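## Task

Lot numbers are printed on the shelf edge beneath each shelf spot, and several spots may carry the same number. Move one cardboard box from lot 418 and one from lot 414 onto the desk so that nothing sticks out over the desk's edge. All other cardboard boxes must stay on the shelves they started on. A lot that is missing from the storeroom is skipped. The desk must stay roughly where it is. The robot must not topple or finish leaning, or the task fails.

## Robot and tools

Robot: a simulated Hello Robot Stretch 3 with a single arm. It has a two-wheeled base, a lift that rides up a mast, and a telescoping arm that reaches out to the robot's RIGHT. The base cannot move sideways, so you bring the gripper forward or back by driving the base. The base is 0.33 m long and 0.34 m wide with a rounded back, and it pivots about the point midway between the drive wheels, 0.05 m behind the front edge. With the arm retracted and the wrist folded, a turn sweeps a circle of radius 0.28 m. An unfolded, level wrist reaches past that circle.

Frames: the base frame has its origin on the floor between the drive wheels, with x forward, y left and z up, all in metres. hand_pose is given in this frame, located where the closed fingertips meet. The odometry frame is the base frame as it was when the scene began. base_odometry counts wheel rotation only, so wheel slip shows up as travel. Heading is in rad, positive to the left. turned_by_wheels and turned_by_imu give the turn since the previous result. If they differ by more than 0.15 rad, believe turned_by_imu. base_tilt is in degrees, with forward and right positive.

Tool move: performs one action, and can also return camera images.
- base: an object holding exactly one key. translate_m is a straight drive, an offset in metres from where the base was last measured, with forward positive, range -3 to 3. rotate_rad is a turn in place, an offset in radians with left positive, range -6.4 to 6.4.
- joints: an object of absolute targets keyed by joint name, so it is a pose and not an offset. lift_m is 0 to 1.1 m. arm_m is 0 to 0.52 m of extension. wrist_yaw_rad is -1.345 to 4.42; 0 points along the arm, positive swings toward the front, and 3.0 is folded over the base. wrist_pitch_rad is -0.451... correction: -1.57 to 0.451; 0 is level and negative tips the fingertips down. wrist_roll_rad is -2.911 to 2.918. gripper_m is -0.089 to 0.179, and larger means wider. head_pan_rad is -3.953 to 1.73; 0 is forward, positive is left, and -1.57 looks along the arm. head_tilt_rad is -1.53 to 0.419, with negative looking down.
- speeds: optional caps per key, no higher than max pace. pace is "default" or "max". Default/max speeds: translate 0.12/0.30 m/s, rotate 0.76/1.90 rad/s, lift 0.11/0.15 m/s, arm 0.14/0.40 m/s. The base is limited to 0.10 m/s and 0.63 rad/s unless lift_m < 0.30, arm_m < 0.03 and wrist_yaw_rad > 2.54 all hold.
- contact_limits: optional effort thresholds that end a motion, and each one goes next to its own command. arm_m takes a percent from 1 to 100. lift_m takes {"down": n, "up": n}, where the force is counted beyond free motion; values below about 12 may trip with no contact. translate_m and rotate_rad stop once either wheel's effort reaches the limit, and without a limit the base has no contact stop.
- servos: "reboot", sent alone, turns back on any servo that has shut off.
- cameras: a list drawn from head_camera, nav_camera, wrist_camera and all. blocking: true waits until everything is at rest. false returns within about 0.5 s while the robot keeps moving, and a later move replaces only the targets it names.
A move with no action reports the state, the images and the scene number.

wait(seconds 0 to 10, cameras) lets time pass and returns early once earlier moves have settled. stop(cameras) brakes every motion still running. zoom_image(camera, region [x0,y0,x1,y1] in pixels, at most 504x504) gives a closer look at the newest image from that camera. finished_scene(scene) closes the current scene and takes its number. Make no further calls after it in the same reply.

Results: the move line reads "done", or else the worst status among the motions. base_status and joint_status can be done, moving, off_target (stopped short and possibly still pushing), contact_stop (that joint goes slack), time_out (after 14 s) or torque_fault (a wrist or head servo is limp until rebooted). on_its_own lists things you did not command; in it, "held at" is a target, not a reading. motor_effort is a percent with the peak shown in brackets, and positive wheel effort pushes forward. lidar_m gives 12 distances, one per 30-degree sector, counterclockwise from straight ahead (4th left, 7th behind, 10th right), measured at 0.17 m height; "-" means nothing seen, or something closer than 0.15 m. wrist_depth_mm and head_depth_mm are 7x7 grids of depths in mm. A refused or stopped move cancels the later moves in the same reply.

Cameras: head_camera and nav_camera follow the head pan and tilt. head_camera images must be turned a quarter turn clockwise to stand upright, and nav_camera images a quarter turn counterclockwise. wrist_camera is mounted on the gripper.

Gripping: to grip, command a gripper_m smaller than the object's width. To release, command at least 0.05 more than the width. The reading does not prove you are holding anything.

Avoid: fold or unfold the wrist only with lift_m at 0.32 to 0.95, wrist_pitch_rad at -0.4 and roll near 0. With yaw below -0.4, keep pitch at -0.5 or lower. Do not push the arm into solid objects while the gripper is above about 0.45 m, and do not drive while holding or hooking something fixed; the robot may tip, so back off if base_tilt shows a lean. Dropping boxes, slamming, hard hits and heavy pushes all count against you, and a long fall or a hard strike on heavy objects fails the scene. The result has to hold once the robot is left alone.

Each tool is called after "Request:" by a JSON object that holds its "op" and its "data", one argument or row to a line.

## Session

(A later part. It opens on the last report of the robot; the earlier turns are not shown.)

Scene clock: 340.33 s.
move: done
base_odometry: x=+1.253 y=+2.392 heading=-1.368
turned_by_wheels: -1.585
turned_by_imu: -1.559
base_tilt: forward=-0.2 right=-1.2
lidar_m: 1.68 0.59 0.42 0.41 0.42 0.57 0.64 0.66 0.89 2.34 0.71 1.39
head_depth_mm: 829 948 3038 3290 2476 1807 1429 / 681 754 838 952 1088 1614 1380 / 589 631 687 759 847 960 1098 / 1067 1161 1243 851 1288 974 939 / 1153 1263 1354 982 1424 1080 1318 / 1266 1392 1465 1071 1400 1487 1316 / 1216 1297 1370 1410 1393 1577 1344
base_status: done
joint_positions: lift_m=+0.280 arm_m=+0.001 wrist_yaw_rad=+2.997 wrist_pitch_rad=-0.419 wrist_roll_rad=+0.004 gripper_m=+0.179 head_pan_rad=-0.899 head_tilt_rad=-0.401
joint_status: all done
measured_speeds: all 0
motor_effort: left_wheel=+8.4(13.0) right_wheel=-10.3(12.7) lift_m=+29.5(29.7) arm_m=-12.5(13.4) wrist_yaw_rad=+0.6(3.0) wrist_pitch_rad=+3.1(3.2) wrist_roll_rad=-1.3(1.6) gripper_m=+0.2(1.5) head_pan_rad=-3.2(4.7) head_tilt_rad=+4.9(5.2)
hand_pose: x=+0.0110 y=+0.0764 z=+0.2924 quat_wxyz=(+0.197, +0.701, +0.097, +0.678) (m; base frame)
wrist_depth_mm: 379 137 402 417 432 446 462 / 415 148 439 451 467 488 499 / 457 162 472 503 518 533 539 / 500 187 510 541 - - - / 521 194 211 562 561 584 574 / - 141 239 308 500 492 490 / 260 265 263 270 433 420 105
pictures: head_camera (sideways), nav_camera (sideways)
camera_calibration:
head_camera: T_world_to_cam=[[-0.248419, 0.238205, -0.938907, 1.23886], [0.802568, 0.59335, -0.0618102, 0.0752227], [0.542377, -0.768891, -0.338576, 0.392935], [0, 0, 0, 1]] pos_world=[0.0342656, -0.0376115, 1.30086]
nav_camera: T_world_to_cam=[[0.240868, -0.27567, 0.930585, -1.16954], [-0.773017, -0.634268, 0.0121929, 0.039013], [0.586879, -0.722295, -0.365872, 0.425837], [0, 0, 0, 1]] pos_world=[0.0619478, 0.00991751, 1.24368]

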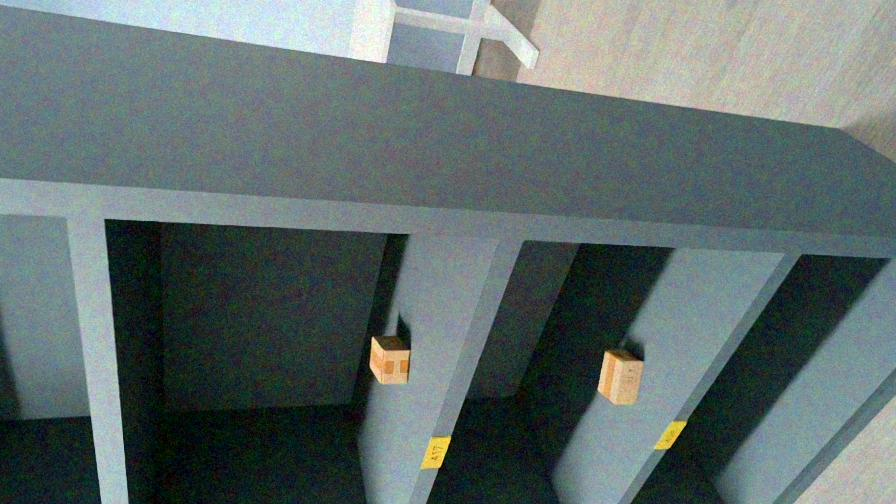

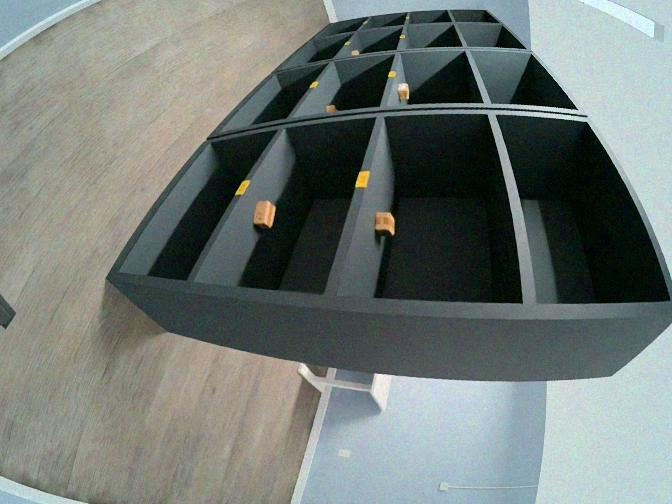

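Request:
{"op": "zoom_image", "data": {
  "camera": "head_camera",
  "region": [400, 400, 720, 490]
}}

Request:
{"op": "zoom_image", "data": {
  "camera": "nav_camera",
  "region": [300, 60, 440, 130]
}}

Request:
{"op": "move", "data": {
  "base": {"translate_m":0.9},
  "joints": {"head_pan_rad":-1.1},
  "cameras": ["nav_camera","head_camera"]
}}

Request:
{"op": "zoom_image", "data": {
  "camera": "head_camera",
  "region": [300, 200, 800, 500]
}}

Request:
{"op": "zoom_image", "data": {
  "camera": "nav_camera",
  "region": [220, 50, 460, 220]
}}

Scaled by 1.575 from the camera's 896x504 image, which has a finer 1280x720 frame.

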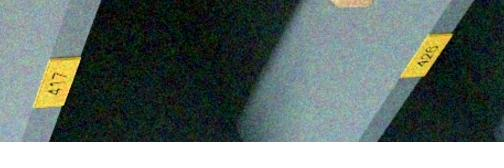

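Scaled by 3.600 from the camera's 672x504 image, which has a finer 792x594 frame.

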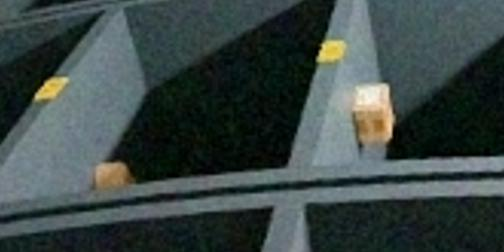

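Scene clock: 357.70 s.
move: done
base_odometry: x=+1.434 y=+1.511 heading=-1.368
turned_by_wheels: +0.000
turned_by_imu: +0.000
base_tilt: forward=-0.3 right=-1.3
lidar_m: 1.74 0.61 0.44 0.42 0.44 0.59 1.53 1.58 0.75 1.03 0.69 1.42
head_depth_mm: 488 889 933 957 638 1076 846 / 563 926 981 947 669 1065 844 / 578 915 1001 935 704 1055 837 / 594 722 781 803 882 979 884 / 564 605 650 699 759 830 893 / 592 632 681 733 1272 968 1206 / 763 1200 1283 954 1400 1036 1307
base_status: done
joint_positions: lift_m=+0.280 arm_m=+0.001 wrist_yaw_rad=+2.997 wrist_pitch_rad=-0.419 wrist_roll_rad=+0.004 gripper_m=+0.179 head_pan_rad=-1.100 head_tilt_rad=-0.400
joint_status: all done
measured_speeds: all 0
motor_effort: left_wheel=+7.9(12.0) right_wheel=+1.8(10.9) lift_m=+23.9(31.2) arm_m=-12.5(13.6) wrist_yaw_rad=+2.8(3.4) wrist_pitch_rad=+3.0(3.2) wrist_roll_rad=-1.2(1.8) gripper_m=+0.7(1.4) head_pan_rad=+3.5(4.8) head_tilt_rad=+2.9(5.3)
hand_pose: x=+0.0110 y=+0.0764 z=+0.2925 quat_wxyz=(+0.197, +0.701, +0.097, +0.678) (m; base frame)
wrist_depth_mm: 395 137 416 431 448 457 471 / 431 147 456 471 487 502 520 / 469 162 488 513 525 538 - / 505 187 193 - - - - / 533 191 213 567 578 582 570 / - 141 238 308 494 490 489 / 260 266 262 267 431 421 105
pictures: head_camera (sideways), nav_camera (sideways)
camera_calibration:
head_camera: T_world_to_cam=[[-0.195527, 0.282054, -0.939263, 1.23905], [0.904764, 0.421405, -0.0618005, 0.0745563], [0.378379, -0.861895, -0.337588, 0.392659], [0, 0, 0, 1]] pos_world=[0.0262383, -0.042467, 1.30096]
nav_camera: T_world_to_cam=[[0.180643, -0.317343, 0.930947, -1.16964], [-0.883926, -0.467468, 0.0121677, 0.0397506], [0.431326, -0.825086, -0.364952, 0.425527], [0, 0, 0, 1]] pos_world=[0.0628834, -0.00149914, 1.24369]

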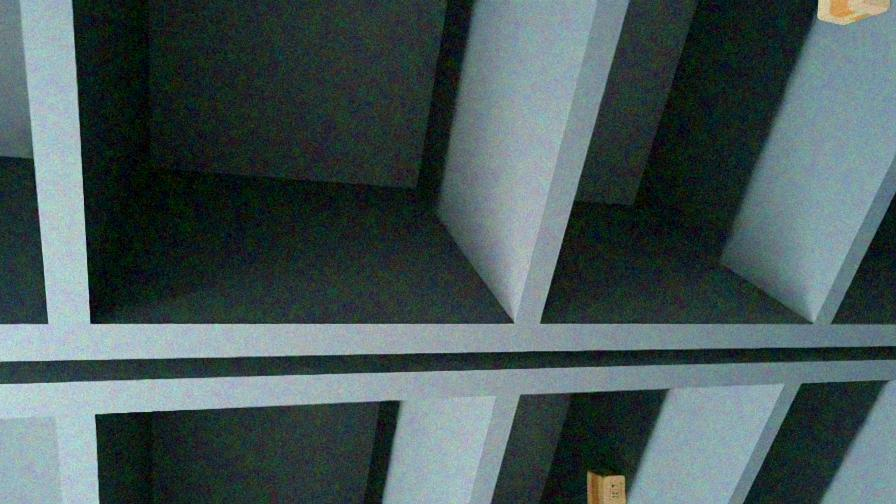

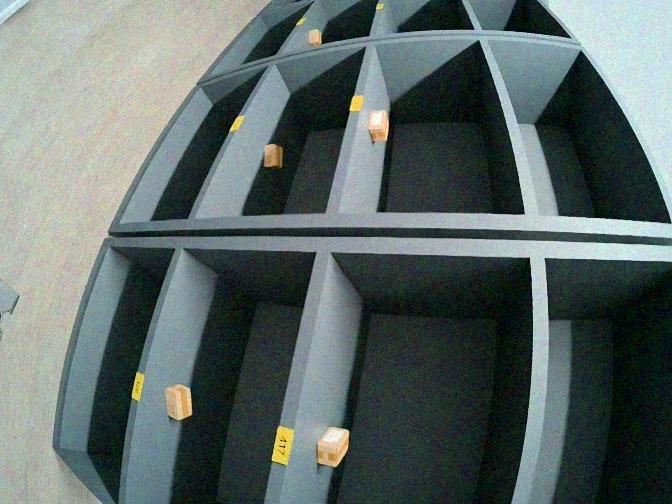

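Scaled by 1.008 from the camera's 896x504 image, which has a finer 1280x720 frame.

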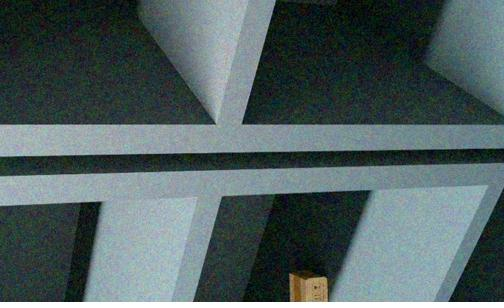

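Scaled by 2.100 from the camera's 672x504 image, which has a finer 792x594 frame.

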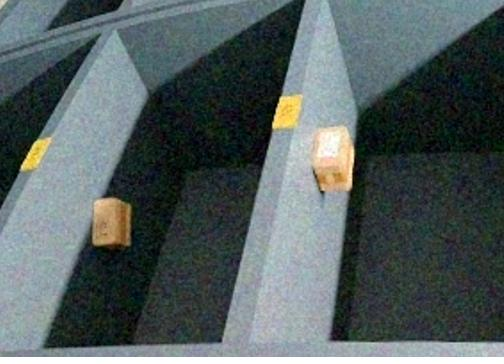

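Request:
{"op": "move", "data": {
  "joints": {"head_pan_rad":-0.6,"head_tilt_rad":-0.45},
  "cameras": ["head_camera"]
}}

Request:
{"op": "zoom_image", "data": {
  "camera": "head_camera",
  "region": [250, 150, 550, 350]
}}

Request:
{"op": "zoom_image", "data": {
  "camera": "head_camera",
  "region": [450, 150, 750, 350]
}}

Scene clock: 369.30 s.
move: done
base_odometry: x=+1.434 y=+1.511 heading=-1.368
turned_by_wheels: +0.000
turned_by_imu: +0.000
base_tilt: forward=-0.3 right=-1.1
lidar_m: 1.74 0.61 0.44 0.42 0.44 0.59 1.53 1.58 0.75 1.04 0.69 1.42
head_depth_mm: 656 1102 656 686 722 787 838 / 961 1234 1284 898 1287 872 915 / 1031 1389 1429 1044 1315 1090 1279 / 1249 1410 1447 1635 1332 1539 1316 / 1191 1311 1375 1527 1537 1611 1350 / 1186 1289 1448 1799 1939 1676 1341 / 1869 1992 2125 2344 2185 1651 1338
base_status: not commanded
joint_positions: lift_m=+0.280 arm_m=+0.001 wrist_yaw_rad=+2.997 wrist_pitch_rad=-0.419 wrist_roll_rad=+0.004 gripper_m=+0.179 head_pan_rad=-0.584 head_tilt_rad=-0.447
joint_status: all done
measured_speeds: all 0
motor_effort: left_wheel=+8.0(8.1) right_wheel=+1.9(2.3) lift_m=+24.9(25.8) arm_m=-12.2(12.8) wrist_yaw_rad=+1.6(2.6) wrist_pitch_rad=+3.1(3.1) wrist_roll_rad=-1.4(1.5) gripper_m=+0.3(1.1) head_pan_rad=+0.7(5.2) head_tilt_rad=-3.8(5.6)
hand_pose: x=+0.0110 y=+0.0764 z=+0.2925 quat_wxyz=(+0.197, +0.701, +0.097, +0.678) (m; base frame)
wrist_depth_mm: 395 137 419 431 448 461 472 / 431 148 451 467 479 499 517 / 466 162 480 510 526 536 - / 512 187 192 - - - - / 540 191 212 568 575 576 567 / - 142 238 310 496 491 489 / 260 264 262 269 431 422 105
pictures: head_camera (sideways)
camera_calibration:
head_camera: T_world_to_cam=[[-0.34548, 0.172996, -0.922343, 1.21786], [0.576865, 0.814381, -0.0633285, 0.0785343], [0.740183, -0.553946, -0.381148, 0.447157], [0, 0, 0, 1]] pos_world=[0.044464, -0.0269408, 1.29869]

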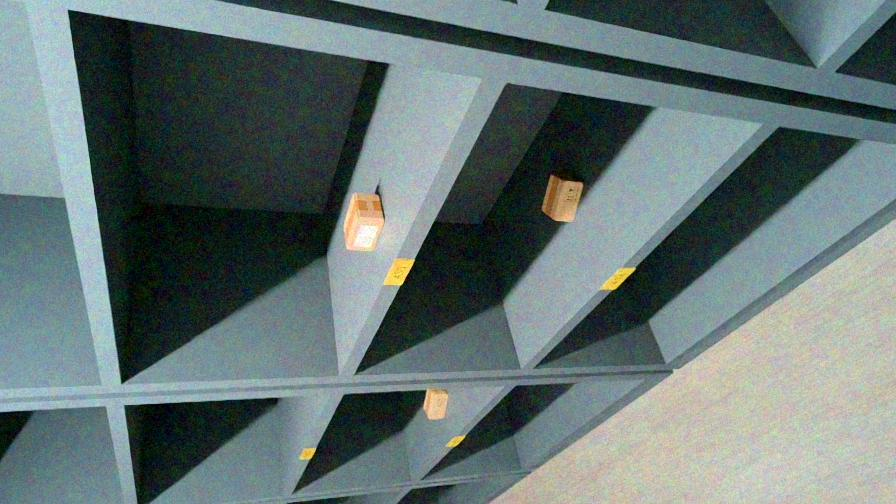

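Scaled by 1.680 from the camera's 896x504 image, which has a finer 1280x720 frame.

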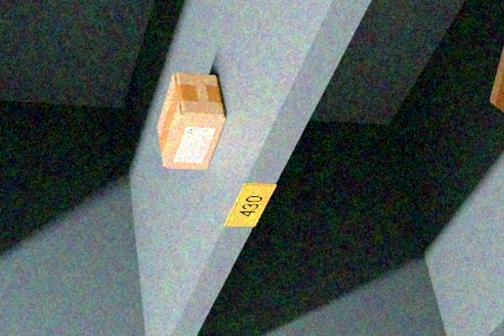

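Scaled by 1.680 from the camera's 896x504 image, which has a finer 1280x720 frame.

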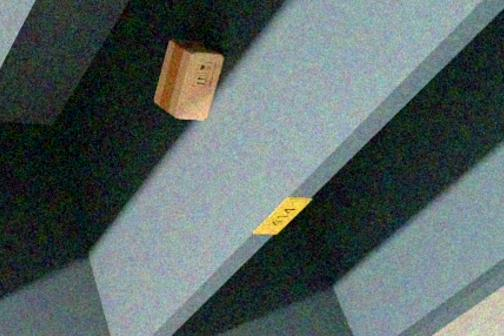

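Request:
{"op": "move", "data": {
  "base": {"translate_m":0.88},
  "joints": {"lift_m":0.72,"head_pan_rad":-1.57,"head_tilt_rad":-0.6}
}}

Request:
{"op": "move", "data": {
  "joints": {"wrist_yaw_rad":0},
  "cameras": ["wrist_camera","head_camera"]
}}

Request:
{"op": "zoom_image", "data": {
  "camera": "wrist_camera",
  "region": [150, 50, 500, 364]
}}

Scene clock: 398.77 s.
move: done
base_odometry: x=+1.611 y=+0.649 heading=-1.368
turned_by_wheels: +0.000
turned_by_imu: +0.001
base_tilt: forward=-0.3 right=-1.2
lidar_m: 1.78 0.63 0.45 0.44 0.45 0.61 1.62 1.47 0.70 1.02 0.71 1.43
head_depth_mm: 840 922 924 672 1032 938 1065 / 838 918 913 700 1101 934 1166 / 835 921 899 691 1095 930 1168 / 832 916 888 683 1089 921 1159 / 830 913 870 676 1077 917 1155 / 830 911 856 670 1078 912 1144 / 827 912 850 661 1065 904 1142
base_status: done
joint_positions: lift_m=+0.720 arm_m=+0.001 wrist_yaw_rad=+2.997 wrist_pitch_rad=-0.419 wrist_roll_rad=+0.004 gripper_m=+0.179 head_pan_rad=-1.570 head_tilt_rad=-0.600
joint_status: all done
measured_speeds: all 0
motor_effort: left_wheel=+6.7(11.6) right_wheel=+2.3(10.6) lift_m=+30.5(33.5) arm_m=-12.5(13.0) wrist_yaw_rad=+2.9(3.4) wrist_pitch_rad=+2.9(3.2) wrist_roll_rad=-1.3(1.8) gripper_m=+1.1(1.2) head_pan_rad=+3.2(4.6) head_tilt_rad=+3.0(7.5)
hand_pose: x=+0.0110 y=+0.0764 z=+0.7325 quat_wxyz=(+0.197, +0.701, +0.097, +0.678) (m; base frame)
wrist_depth_mm: 407 137 428 443 456 473 490 / 443 148 463 478 495 509 534 / 485 161 500 520 537 - - / 524 183 189 - - - - / - 148 207 - - - - / - 139 230 - - - - / - - 271 842 873 848 105
pictures: none

Scene clock: 401.27 s.
move: done
base_odometry: x=+1.611 y=+0.649 heading=-1.368
turned_by_wheels: +0.000
turned_by_imu: +0.000
base_tilt: forward=-0.3 right=-1.2
lidar_m: 1.78 0.62 0.45 0.44 0.45 0.61 1.62 1.46 0.70 1.02 0.71 1.43
head_depth_mm: 837 922 926 672 1032 939 1069 / 836 918 910 700 1103 934 1146 / 836 920 899 693 1092 929 1133 / 834 913 887 685 1091 921 406 / 832 914 871 677 1077 917 1127 / 831 910 861 669 1075 911 1141 / 826 913 844 661 1064 907 1134
base_status: not commanded
joint_positions: lift_m=+0.720 arm_m=+0.001 wrist_yaw_rad=+0.003 wrist_pitch_rad=-0.419 wrist_roll_rad=+0.004 gripper_m=+0.179 head_pan_rad=-1.570 head_tilt_rad=-0.600
joint_status: all done
measured_speeds: all 0
motor_effort: left_wheel=+6.9(7.0) right_wheel=+2.1(2.7) lift_m=+30.2(31.1) arm_m=-11.8(12.6) wrist_yaw_rad=-4.1(7.8) wrist_pitch_rad=+3.1(3.1) wrist_roll_rad=-1.3(1.6) gripper_m=+0.1(1.1) head_pan_rad=+3.5(4.0) head_tilt_rad=+4.0(4.6)
hand_pose: x=-0.0208 y=-0.3698 z=+0.7325 quat_wxyz=(+0.691, +0.148, -0.692, -0.147) (m; base frame)
wrist_depth_mm: 512 - - - - 679 - / 518 - - - - 741 - / 516 - - 595 - - - / 520 538 533 521 524 514 522 / 481 466 471 463 457 453 443 / - 140 - - - - - / - - - - - - 105
pictures: head_camera (sideways), wrist_camera
camera_calibration:
head_camera: T_world_to_cam=[[-0.0467501, 0.519968, -0.852906, 1.12543], [0.997499, -0.0210139, -0.0674867, 0.0813543], [-0.0530138, -0.853927, -0.517685, 0.629597], [0, 0, 0, 1]] pos_world=[0.0048405, -0.0458489, 1.29131]
wrist_camera: T_world_to_cam=[[-0.99884, -0.0383363, -0.0291261, -0.00696337], [0.00139208, 0.581709, -0.813396, 0.843502], [0.0481255, -0.812493, -0.580981, 0.292212], [0, 0, 0, 1]] pos_world=[-0.0221924, -0.25352, 0.855668]

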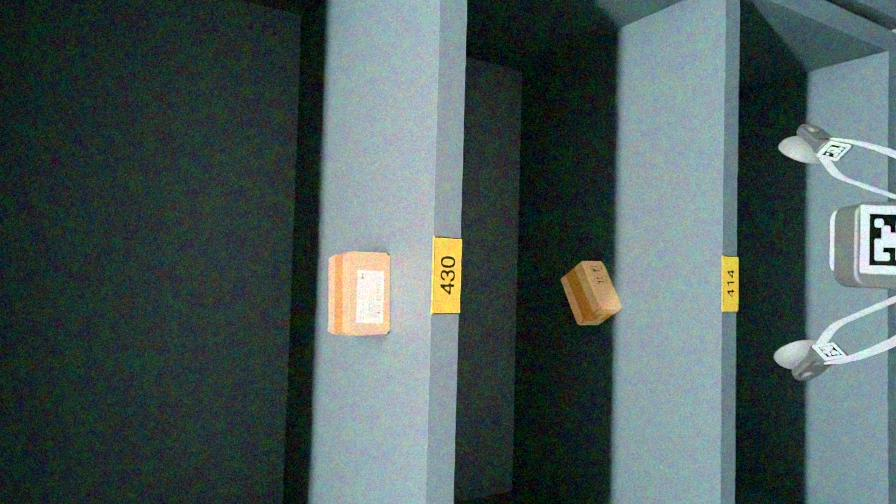

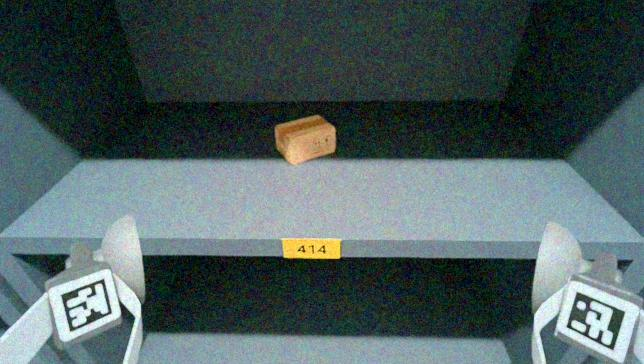

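Scaled by 1.440.

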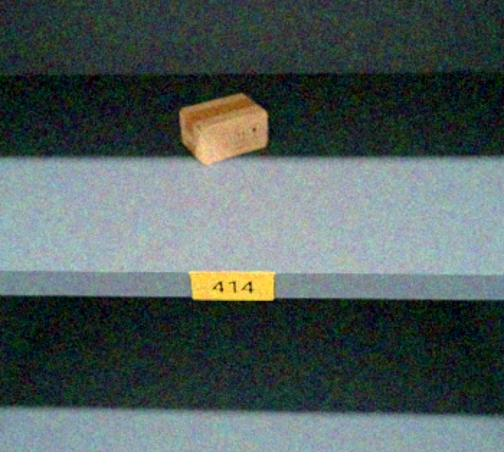

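Request:
{"op": "move", "data": {
  "base": {"translate_m":0.207},
  "joints": {"wrist_pitch_rad":-0.57}
}}

Request:
{"op": "move", "data": {
  "joints": {"wrist_yaw_rad":-0.9,"arm_m":0.44}
}}

Request:
{"op": "move", "data": {
  "joints": {"lift_m":0.66},
  "cameras": ["wrist_camera"]
}}

Scene clock: 421.53 s.
move: done
base_odometry: x=+1.653 y=+0.446 heading=-1.368
turned_by_wheels: +0.000
turned_by_imu: +0.000
base_tilt: forward=-0.4 right=-1.2
lidar_m: 1.79 0.63 0.46 0.44 0.45 0.61 1.64 0.84 0.86 0.90 0.61 1.28
head_depth_mm: 835 919 926 670 1114 910 1169 / 833 916 915 666 1108 909 1164 / 829 911 901 692 1060 928 1166 / 832 913 888 684 1089 920 1156 / 830 910 870 679 1079 917 1151 / 828 896 853 671 1005 912 1072 / 653 661 672 632 742 837 999
base_status: done
joint_positions: lift_m=+0.720 arm_m=+0.001 wrist_yaw_rad=+0.003 wrist_pitch_rad=-0.580 wrist_roll_rad=+0.004 gripper_m=+0.179 head_pan_rad=-1.570 head_tilt_rad=-0.600
joint_status: all done
measured_speeds: all 0
motor_effort: left_wheel=+3.4(12.2) right_wheel=+7.4(9.9) lift_m=+29.1(30.5) arm_m=-12.0(12.4) wrist_yaw_rad=-3.2(4.9) wrist_pitch_rad=+1.4(3.9) wrist_roll_rad=-1.2(1.6) gripper_m=+0.9(1.1) head_pan_rad=+3.3(4.3) head_tilt_rad=+3.3(4.1)
hand_pose: x=-0.0210 y=-0.3466 z=+0.6981 quat_wxyz=(+0.677, +0.203, -0.678, -0.202) (m; base frame)
wrist_depth_mm: 321 401 - - - - - / 348 428 - - 553 - - / - 431 508 505 504 494 482 / - 459 461 459 453 449 437 / - 147 - - - - - / - 139 801 - - - - / 796 802 802 792 782 773 105
pictures: none

Scene clock: 425.97 s.
move: done
base_odometry: x=+1.653 y=+0.446 heading=-1.368
turned_by_wheels: +0.000
turned_by_imu: +0.000
base_tilt: forward=-0.4 right=-1.3
lidar_m: 1.79 0.63 0.46 0.44 0.45 0.62 1.63 0.84 0.87 0.90 0.61 1.28
head_depth_mm: 833 915 923 670 1109 913 1125 / 833 918 910 665 1071 412 349 / 832 914 898 638 719 897 1159 / 828 912 884 645 678 925 1153 / 829 910 872 678 1081 919 1150 / 829 898 856 670 1005 909 1092 / 652 660 674 632 739 833 995
base_status: not commanded
joint_positions: lift_m=+0.720 arm_m=+0.440 wrist_yaw_rad=-0.897 wrist_pitch_rad=-0.581 wrist_roll_rad=+0.004 gripper_m=+0.179 head_pan_rad=-1.570 head_tilt_rad=-0.600
joint_status: all done
measured_speeds: all 0
motor_effort: left_wheel=+3.3(3.8) right_wheel=+6.7(8.2) lift_m=+29.8(30.3) arm_m=+13.2(15.0) wrist_yaw_rad=-2.1(6.3) wrist_pitch_rad=+1.5(1.7) wrist_roll_rad=-1.3(1.6) gripper_m=+0.3(1.1) head_pan_rad=+3.1(4.2) head_tilt_rad=+3.2(4.0)
hand_pose: x=-0.1786 y=-0.7103 z=+0.6980 quat_wxyz=(+0.521, -0.112, -0.699, -0.476) (m; base frame)
wrist_depth_mm: - - - 601 - - - / - - - 619 - - - / - - 492 505 497 491 460 / - 420 431 429 421 416 429 / 371 375 373 373 368 366 937 / 123 319 277 328 327 324 879 / 289 296 260 295 293 291 105
pictures: none

Scene clock: 427.33 s.
move: done
base_odometry: x=+1.653 y=+0.446 heading=-1.368
turned_by_wheels: +0.000
turned_by_imu: +0.000
base_tilt: forward=-0.2 right=-1.1
lidar_m: 1.80 0.63 0.46 0.44 0.45 0.62 1.64 0.84 0.86 0.90 0.61 1.29
head_depth_mm: 833 918 925 669 1110 911 1180 / 830 916 910 667 1102 820 401 / 831 916 897 691 656 873 1133 / 831 915 889 685 669 923 1155 / 830 916 874 676 1081 918 1151 / 831 896 855 669 1000 913 1094 / 655 660 672 632 740 836 997
base_status: not commanded
joint_positions: lift_m=+0.660 arm_m=+0.440 wrist_yaw_rad=-0.897 wrist_pitch_rad=-0.581 wrist_roll_rad=+0.004 gripper_m=+0.179 head_pan_rad=-1.570 head_tilt_rad=-0.600
joint_status: all done
measured_speeds: all 0
motor_effort: left_wheel=+3.1(3.7) right_wheel=+7.1(8.0) lift_m=+25.1(29.6) arm_m=+12.4(13.8) wrist_yaw_rad=-2.6(4.4) wrist_pitch_rad=+1.5(1.6) wrist_roll_rad=-1.3(1.6) gripper_m=+0.3(1.0) head_pan_rad=+2.9(3.7) head_tilt_rad=+3.1(3.8)
hand_pose: x=-0.1786 y=-0.7102 z=+0.6380 quat_wxyz=(+0.521, -0.112, -0.699, -0.476) (m; base frame)
wrist_depth_mm: - - - 588 - - - / - - 473 496 482 459 - / - 398 409 405 401 396 388 / 342 353 350 341 341 338 334 / 307 294 240 297 297 296 301 / - 141 217 263 262 260 812 / 231 235 234 236 235 230 105
pictures: wrist_camera
camera_calibration:
wrist_camera: T_world_to_cam=[[-0.6466, 0.762055, -0.034369, 0.454318], [0.553136, 0.437355, -0.709057, 0.894278], [-0.525308, -0.477487, -0.704313, 0.182545], [0, 0, 0, 1]] pos_world=[-0.105003, -0.650169, 0.778277]

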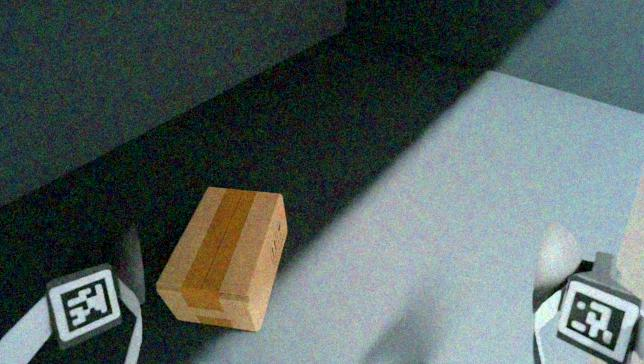

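Request:
{"op": "move", "data": {
  "base": {"translate_m":0.035},
  "joints": {"arm_m":0.515,"wrist_yaw_rad":-0.95},
  "cameras": ["wrist_camera"]
}}

Scene clock: 448.30 s.
move: done
base_odometry: x=+1.660 y=+0.412 heading=-1.368
turned_by_wheels: +0.000
turned_by_imu: +0.000
base_tilt: forward=-0.3 right=-1.2
lidar_m: 1.79 0.63 0.46 0.44 0.45 0.62 1.63 0.87 0.91 0.75 0.60 1.26
head_depth_mm: 834 917 926 668 1109 914 1177 / 832 919 906 684 1102 853 392 / 830 915 897 694 727 874 1138 / 831 915 883 684 982 920 1158 / 827 910 870 676 1074 920 1151 / 804 862 790 670 940 872 1067 / 547 553 564 620 709 829 1068
base_status: done
joint_positions: lift_m=+0.660 arm_m=+0.515 wrist_yaw_rad=-0.947 wrist_pitch_rad=-0.581 wrist_roll_rad=+0.004 gripper_m=+0.179 head_pan_rad=-1.570 head_tilt_rad=-0.600
joint_status: all done
measured_speeds: all 0
motor_effort: left_wheel=+5.8(8.6) right_wheel=+4.6(10.9) lift_m=+27.2(31.2) arm_m=+12.9(15.1) wrist_yaw_rad=-2.3(5.5) wrist_pitch_rad=+1.5(1.6) wrist_roll_rad=-1.3(1.7) gripper_m=+0.4(1.0) head_pan_rad=+2.8(3.7) head_tilt_rad=+3.0(3.7)
hand_pose: x=-0.1847 y=-0.7772 z=+0.6380 quat_wxyz=(+0.509, -0.129, -0.696, -0.489) (m; base frame)
wrist_depth_mm: - - - - - - - / - - - 491 482 476 435 / - - 394 401 396 395 391 / - 339 346 341 339 336 334 / 301 302 300 237 295 294 291 / - 255 266 210 263 260 258 / 232 235 237 198 236 230 105
pictures: wrist_camera
camera_calibration:
wrist_camera: T_world_to_cam=[[-0.607662, 0.793451, -0.0343886, 0.533015], [0.574382, 0.40916, -0.708995, 0.908909], [-0.548482, -0.450581, -0.704375, 0.164026], [0, 0, 0, 1]] pos_world=[-0.108203, -0.720904, 0.778277]

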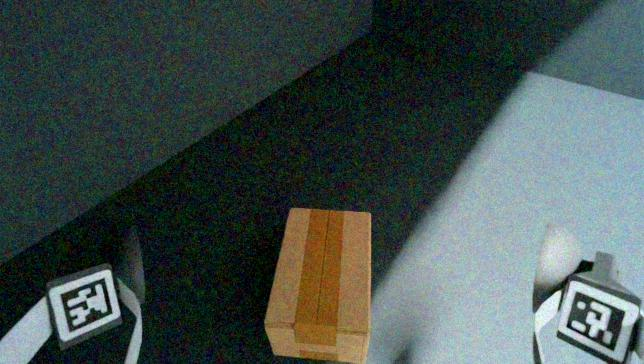

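Request:
{"op": "move", "data": {
  "joints": {"lift_m":0.597},
  "contact_limits": {"lift_m":{"down":15}}
}}

Request:
{"op": "move", "data": {
  "joints": {"gripper_m":0.04},
  "cameras": ["wrist_camera"]
}}

Request:
{"op": "move", "data": {
  "joints": {"lift_m":0.67},
  "cameras": ["wrist_camera"]
}}

Scene clock: 457.37 s.
move: done
base_odometry: x=+1.660 y=+0.412 heading=-1.368
turned_by_wheels: +0.000
turned_by_imu: +0.000
base_tilt: forward=-0.3 right=-1.2
lidar_m: 1.80 0.63 0.46 0.44 0.45 0.62 1.64 0.86 0.91 0.75 0.60 1.25
head_depth_mm: 834 917 922 667 1109 909 1173 / 831 916 910 686 1105 904 497 / 830 916 897 692 756 606 1104 / 829 911 885 684 773 924 1152 / 829 909 870 677 1080 916 1151 / 802 862 791 669 943 871 1074 / 547 552 563 619 711 830 1066
base_status: not commanded
joint_positions: lift_m=+0.597 arm_m=+0.515 wrist_yaw_rad=-0.947 wrist_pitch_rad=-0.581 wrist_roll_rad=+0.004 gripper_m=+0.179 head_pan_rad=-1.570 head_tilt_rad=-0.600
joint_status: all done
measured_speeds: all 0
motor_effort: left_wheel=+5.5(6.4) right_wheel=+4.4(5.1) lift_m=+24.2(25.8) arm_m=+4.2(6.9) wrist_yaw_rad=-3.9(4.4) wrist_pitch_rad=+1.6(1.6) wrist_roll_rad=-1.3(1.6) gripper_m=+0.4(1.0) head_pan_rad=+2.6(3.4) head_tilt_rad=+2.5(3.3)
contact_limits: lift_m down 15 (down: maximum 72; up: maximum 65)
hand_pose: x=-0.1847 y=-0.7772 z=+0.5750 quat_wxyz=(+0.509, -0.129, -0.696, -0.489) (m; base frame)
wrist_depth_mm: - - - 440 453 427 402 / - - 366 364 359 353 346 / - 303 303 300 295 291 289 / 261 259 256 183 251 250 246 / 226 219 218 159 218 217 221 / 123 144 196 155 193 192 191 / 171 176 176 175 173 169 107
pictures: none

Scene clock: 459.30 s.
move: done
base_odometry: x=+1.660 y=+0.412 heading=-1.368
turned_by_wheels: +0.000
turned_by_imu: +0.000
base_tilt: forward=-0.2 right=-1.2
lidar_m: 1.79 0.63 0.46 0.44 0.45 0.61 1.64 0.87 0.91 0.75 0.60 1.26
head_depth_mm: 839 919 920 668 1113 914 1174 / 833 913 911 682 1103 905 497 / 831 913 897 692 757 608 1111 / 830 912 885 682 775 922 1155 / 825 913 874 678 1084 914 1154 / 804 864 792 667 941 868 1071 / 544 553 565 620 709 829 1065
base_status: not commanded
joint_positions: lift_m=+0.597 arm_m=+0.515 wrist_yaw_rad=-0.947 wrist_pitch_rad=-0.581 wrist_roll_rad=+0.004 gripper_m=+0.040 head_pan_rad=-1.570 head_tilt_rad=-0.600
joint_status: all done
measured_speeds: all 0
motor_effort: left_wheel=+6.1(6.5) right_wheel=+3.5(5.2) lift_m=+26.9(27.0) arm_m=+0.1(3.9) wrist_yaw_rad=-3.3(4.6) wrist_pitch_rad=+1.7(1.7) wrist_roll_rad=-1.3(1.8) gripper_m=-7.0(82.2) head_pan_rad=+2.8(3.6) head_tilt_rad=+2.4(3.4)
contact_limits: lift_m down 15 (down: maximum 72; up: maximum 65)
hand_pose: x=-0.1846 y=-0.7772 z=+0.5749 quat_wxyz=(+0.509, -0.129, -0.696, -0.489) (m; base frame)
wrist_depth_mm: - - - 438 452 423 401 / - - 365 361 358 352 346 / - 302 301 299 295 292 287 / 260 258 257 183 244 249 247 / 225 225 217 159 158 217 216 / 200 198 128 162 128 192 192 / 182 174 172 176 170 169 171
pictures: wrist_camera
camera_calibration:
wrist_camera: T_world_to_cam=[[-0.607608, 0.793492, -0.0343905, 0.530886], [0.574636, 0.409305, -0.708705, 0.864168], [-0.548276, -0.450376, -0.704667, 0.120029], [0, 0, 0, 1]] pos_world=[-0.108203, -0.720904, 0.715277]

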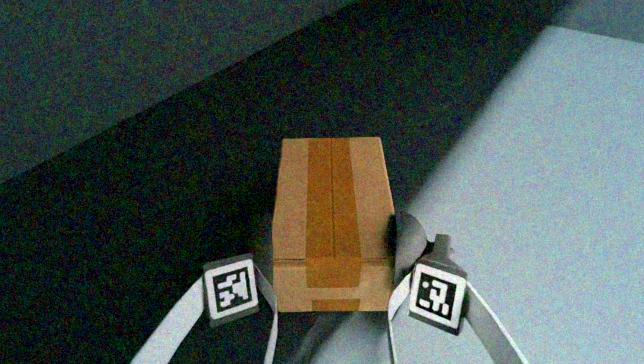

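Scene clock: 460.80 s.
move: done
base_odometry: x=+1.660 y=+0.412 heading=-1.368
turned_by_wheels: +0.000
turned_by_imu: +0.000
base_tilt: forward=-0.4 right=-1.4
lidar_m: 1.79 0.63 0.46 0.44 0.45 0.62 1.64 0.87 0.91 0.75 0.60 1.26
head_depth_mm: 837 919 924 669 1111 909 1176 / 835 916 911 683 1102 854 383 / 831 914 899 693 664 874 1137 / 833 911 884 683 981 922 1152 / 829 910 871 677 1080 916 1150 / 808 861 792 671 944 868 1073 / 544 554 564 619 710 828 1062
base_status: not commanded
joint_positions: lift_m=+0.670 arm_m=+0.515 wrist_yaw_rad=-0.947 wrist_pitch_rad=-0.589 wrist_roll_rad=+0.004 gripper_m=+0.040 head_pan_rad=-1.570 head_tilt_rad=-0.600
joint_status: all done
measured_speeds: all 0
motor_effort: left_wheel=+5.8(6.2) right_wheel=+4.8(5.1) lift_m=+31.6(34.6) arm_m=-2.3(3.3) wrist_yaw_rad=-4.0(4.5) wrist_pitch_rad=+3.0(3.1) wrist_roll_rad=-1.1(1.5) gripper_m=-6.1(7.2) head_pan_rad=+3.2(3.5) head_tilt_rad=+2.0(3.4)
hand_pose: x=-0.1836 y=-0.7765 z=+0.6464 quat_wxyz=(+0.507, -0.127, -0.697, -0.491) (m; base frame)
wrist_depth_mm: - - - - - - - / - - - 492 493 469 444 / - - 404 412 409 404 402 / - 352 356 355 349 345 342 / 305 312 303 189 189 302 300 / 278 276 128 159 127 268 267 / 248 238 241 160 233 241 240
pictures: wrist_camera
camera_calibration:
wrist_camera: T_world_to_cam=[[-0.607443, 0.793607, -0.034663, 0.533725], [0.578911, 0.412386, -0.70342, 0.913711], [-0.543944, -0.447354, -0.709929, 0.177846], [0, 0, 0, 1]] pos_world=[-0.108011, -0.72081, 0.787481]

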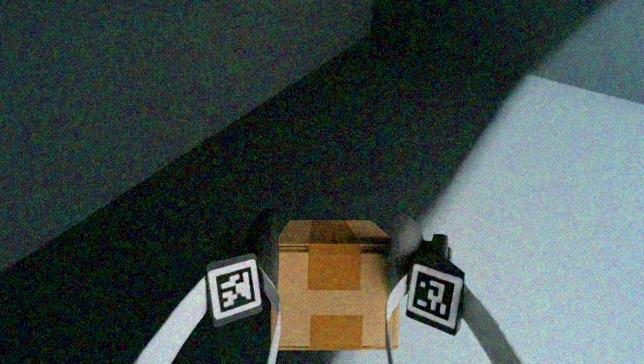

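Request:
{"op": "move", "data": {
  "joints": {"lift_m":0.6},
  "speeds": {"lift_m":0.04},
  "contact_limits": {"lift_m":{"down":15}},
  "cameras": ["wrist_camera"]
}}

Request:
{"op": "move", "data": {
  "joints": {"gripper_m":0.179}
}}

Request:
{"op": "move", "data": {
  "base": {"translate_m":-0.03},
  "cameras": ["wrist_camera"]
}}

Scene clock: 477.80 s.
move: done
base_odometry: x=+1.660 y=+0.412 heading=-1.368
turned_by_wheels: +0.000
turned_by_imu: +0.000
base_tilt: forward=-0.2 right=-1.0
lidar_m: 1.79 0.63 0.46 0.44 0.45 0.62 1.64 0.87 0.91 0.75 0.60 1.26
head_depth_mm: 835 918 923 671 1110 910 1181 / 833 915 908 682 1105 906 493 / 833 913 899 692 754 604 1111 / 830 907 885 687 781 923 1158 / 829 909 872 677 1077 916 1149 / 809 862 790 669 940 870 1065 / 545 552 565 619 712 830 1067
base_status: not commanded
joint_positions: lift_m=+0.600 arm_m=+0.515 wrist_yaw_rad=-0.947 wrist_pitch_rad=-0.575 wrist_roll_rad=+0.004 gripper_m=+0.040 head_pan_rad=-1.570 head_tilt_rad=-0.600
joint_status: all done
measured_speeds: all 0
motor_effort: left_wheel=+6.0(6.4) right_wheel=+3.8(5.0) lift_m=+21.7(29.5) arm_m=-11.3(12.3) wrist_yaw_rad=-3.1(4.5) wrist_pitch_rad=+0.5(3.0) wrist_roll_rad=-1.4(1.6) gripper_m=-5.8(6.2) head_pan_rad=+2.6(3.3) head_tilt_rad=+2.3(3.0)
contact_limits: lift_m down 15 (down: maximum 72; up: maximum 65)
hand_pose: x=-0.1854 y=-0.7777 z=+0.5790 quat_wxyz=(+0.511, -0.131, -0.696, -0.488) (m; base frame)
wrist_depth_mm: - - - 452 466 438 412 / - - 364 375 370 367 361 / - 309 311 308 305 300 300 / 269 267 265 189 259 256 253 / 232 229 218 164 164 223 220 / 203 203 128 174 127 196 196 / 183 182 177 179 174 176 176
pictures: wrist_camera
camera_calibration:
wrist_camera: T_world_to_cam=[[-0.607685, 0.79344, -0.0342384, 0.530873], [0.571372, 0.40685, -0.712746, 0.867591], [-0.551591, -0.452688, -0.700586, 0.11751], [0, 0, 0, 1]] pos_world=[-0.108297, -0.720999, 0.718874]

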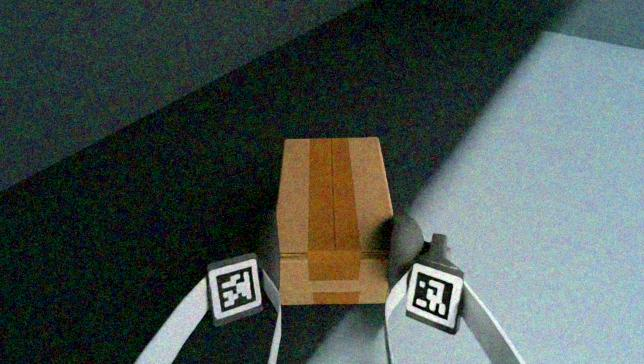

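Scene clock: 479.73 s.
move: done
base_odometry: x=+1.660 y=+0.412 heading=-1.368
turned_by_wheels: +0.000
turned_by_imu: +0.000
base_tilt: forward=-0.4 right=-1.1
lidar_m: 1.79 0.63 0.46 0.44 0.45 0.61 1.64 0.87 0.91 0.75 0.60 1.25
head_depth_mm: 832 916 924 668 1108 911 1179 / 835 919 908 684 1102 907 494 / 832 910 896 693 753 603 1109 / 831 913 889 687 781 921 1158 / 828 909 872 677 1081 918 1146 / 806 865 791 669 943 871 1073 / 546 553 565 621 711 831 1067
base_status: not commanded
joint_positions: lift_m=+0.600 arm_m=+0.515 wrist_yaw_rad=-0.947 wrist_pitch_rad=-0.580 wrist_roll_rad=+0.004 gripper_m=+0.179 head_pan_rad=-1.570 head_tilt_rad=-0.600
joint_status: all done
measured_speeds: all 0
motor_effort: left_wheel=+5.7(6.3) right_wheel=+4.4(4.6) lift_m=+31.3(31.3) arm_m=-9.4(11.7) wrist_yaw_rad=-2.1(4.1) wrist_pitch_rad=+1.4(1.5) wrist_roll_rad=-1.3(1.5) gripper_m=+1.1(84.6) head_pan_rad=+2.8(3.2) head_tilt_rad=+2.6(3.1)
contact_limits: lift_m down 15 (down: maximum 72; up: maximum 65)
hand_pose: x=-0.1847 y=-0.7773 z=+0.5781 quat_wxyz=(+0.509, -0.130, -0.696, -0.489) (m; base frame)
wrist_depth_mm: - - - 449 464 432 407 / - - 367 370 365 362 355 / - 309 308 305 300 296 294 / 265 263 262 187 255 255 253 / 235 222 227 163 217 220 224 / - 144 200 175 193 196 194 / 174 180 182 178 176 172 107
pictures: none

Scene clock: 481.03 s.
move: done
base_odometry: x=+1.654 y=+0.441 heading=-1.368
turned_by_wheels: +0.000
turned_by_imu: +0.000
base_tilt: forward=-0.4 right=-1.2
lidar_m: 1.79 0.63 0.46 0.44 0.45 0.62 1.64 0.84 0.87 0.88 0.61 1.28
head_depth_mm: 835 918 923 669 1111 914 1179 / 835 912 909 683 1107 906 493 / 832 913 896 693 754 603 1111 / 831 911 884 685 781 923 1153 / 831 910 872 677 1081 917 1150 / 818 896 836 668 998 914 1093 / 638 646 656 627 733 832 1000
base_status: done
joint_positions: lift_m=+0.600 arm_m=+0.515 wrist_yaw_rad=-0.947 wrist_pitch_rad=-0.580 wrist_roll_rad=+0.004 gripper_m=+0.179 head_pan_rad=-1.570 head_tilt_rad=-0.600
joint_status: not commanded
measured_speeds: all 0
motor_effort: left_wheel=-5.5(9.8) right_wheel=-3.6(10.7) lift_m=+30.8(31.4) arm_m=-8.8(9.9) wrist_yaw_rad=-3.8(4.7) wrist_pitch_rad=+1.4(1.6) wrist_roll_rad=-1.3(1.7) gripper_m=+1.0(1.3) head_pan_rad=+3.1(3.1) head_tilt_rad=+2.0(3.0)
contact_limits: lift_m down 15 (down: maximum 72; up: maximum 65)
hand_pose: x=-0.1847 y=-0.7772 z=+0.5781 quat_wxyz=(+0.509, -0.130, -0.696, -0.489) (m; base frame)
wrist_depth_mm: - - - 449 462 431 - / - - 365 371 364 359 354 / - 308 308 303 301 297 297 / 265 264 254 189 257 253 251 / 236 222 173 167 223 221 225 / - 144 149 144 197 196 194 / 174 181 172 163 177 172 107
pictures: wrist_camera
camera_calibration:
wrist_camera: T_world_to_cam=[[-0.607554, 0.793533, -0.0344002, 0.531034], [0.574172, 0.408853, -0.709342, 0.866445], [-0.548821, -0.450715, -0.704025, 0.12145], [0, 0, 0, 1]] pos_world=[-0.108202, -0.720903, 0.718377]

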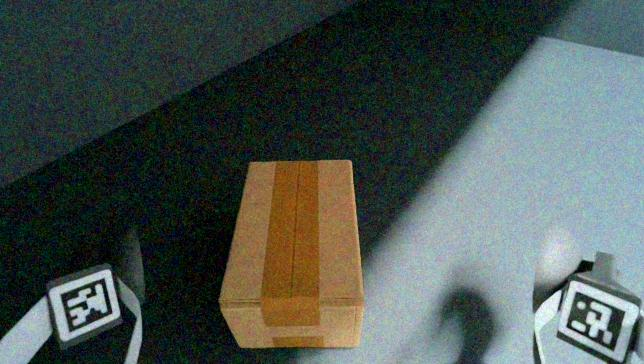

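Good position (near edge ~300 vs 320 for first).

Request:
{"op": "move", "data": {
  "joints": {"gripper_m":0.04,"lift_m":0.594}
}}

Request:
{"op": "move", "data": {
  "joints": {"lift_m":0.67},
  "cameras": ["wrist_camera"]
}}

Scene clock: 487.70 s.
move: done
base_odometry: x=+1.654 y=+0.441 heading=-1.368
turned_by_wheels: +0.000
turned_by_imu: +0.000
base_tilt: forward=-0.3 right=-1.4
lidar_m: 1.79 0.63 0.46 0.44 0.45 0.62 1.63 0.84 0.87 0.88 0.61 1.28
head_depth_mm: 838 921 926 671 1114 911 1178 / 835 918 912 681 1102 903 499 / 832 917 904 692 765 610 1111 / 831 911 883 684 774 922 1155 / 830 909 867 675 1082 915 1153 / 817 896 838 669 999 907 1097 / 637 646 657 630 732 831 1003
base_status: not commanded
joint_positions: lift_m=+0.594 arm_m=+0.515 wrist_yaw_rad=-0.947 wrist_pitch_rad=-0.581 wrist_roll_rad=+0.004 gripper_m=+0.040 head_pan_rad=-1.570 head_tilt_rad=-0.600
joint_status: all done
measured_speeds: all 0
motor_effort: left_wheel=-5.5(6.1) right_wheel=-5.2(5.3) lift_m=+23.2(29.4) arm_m=-4.0(6.2) wrist_yaw_rad=-2.6(4.2) wrist_pitch_rad=+1.6(1.6) wrist_roll_rad=-1.4(1.6) gripper_m=-8.5(81.7) head_pan_rad=+3.1(3.1) head_tilt_rad=+1.9(2.9)
hand_pose: x=-0.1847 y=-0.7772 z=+0.5720 quat_wxyz=(+0.509, -0.130, -0.696, -0.489) (m; base frame)
wrist_depth_mm: - - - 434 444 420 - / - - 353 359 352 348 344 / - 300 298 295 291 288 285 / 257 256 251 179 247 244 243 / 223 221 161 156 157 214 212 / 197 197 129 144 128 189 188 / 179 109 170 166 167 164 170
pictures: none

Scene clock: 489.23 s.
move: done
base_odometry: x=+1.654 y=+0.441 heading=-1.368
turned_by_wheels: +0.000
turned_by_imu: +0.000
base_tilt: forward=-0.4 right=-1.3
lidar_m: 1.79 0.63 0.46 0.44 0.45 0.62 1.63 0.84 0.87 0.88 0.61 1.28
head_depth_mm: 834 920 930 668 1114 914 1176 / 837 918 911 683 1067 855 383 / 831 913 897 691 665 875 1138 / 831 908 885 684 977 923 1159 / 829 912 874 677 1079 916 1148 / 819 898 839 670 999 907 1092 / 636 645 655 629 731 831 1002
base_status: not commanded
joint_positions: lift_m=+0.670 arm_m=+0.515 wrist_yaw_rad=-0.947 wrist_pitch_rad=-0.589 wrist_roll_rad=+0.004 gripper_m=+0.040 head_pan_rad=-1.570 head_tilt_rad=-0.600
joint_status: all done
measured_speeds: all 0
motor_effort: left_wheel=-5.8(6.2) right_wheel=-4.9(5.1) lift_m=+31.3(34.7) arm_m=-2.8(4.6) wrist_yaw_rad=-3.3(4.8) wrist_pitch_rad=+3.1(3.2) wrist_roll_rad=-1.4(1.7) gripper_m=-8.8(8.8) head_pan_rad=+2.6(3.0) head_tilt_rad=+1.6(2.7)
hand_pose: x=-0.1836 y=-0.7764 z=+0.6463 quat_wxyz=(+0.507, -0.127, -0.697, -0.491) (m; base frame)
wrist_depth_mm: - - - - - - - / - - - 490 493 469 - / - - 404 411 406 404 399 / - 349 353 182 348 346 343 / 306 312 162 156 156 301 300 / 278 282 129 143 128 267 268 / 250 100 240 234 238 233 240
pictures: wrist_camera
camera_calibration:
wrist_camera: T_world_to_cam=[[-0.607278, 0.793735, -0.0346117, 0.533795], [0.579154, 0.412441, -0.703188, 0.913595], [-0.543869, -0.447076, -0.710161, 0.178238], [0, 0, 0, 1]] pos_world=[-0.108012, -0.72081, 0.787482]

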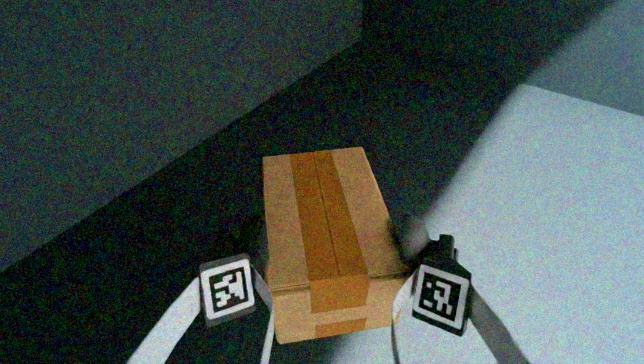

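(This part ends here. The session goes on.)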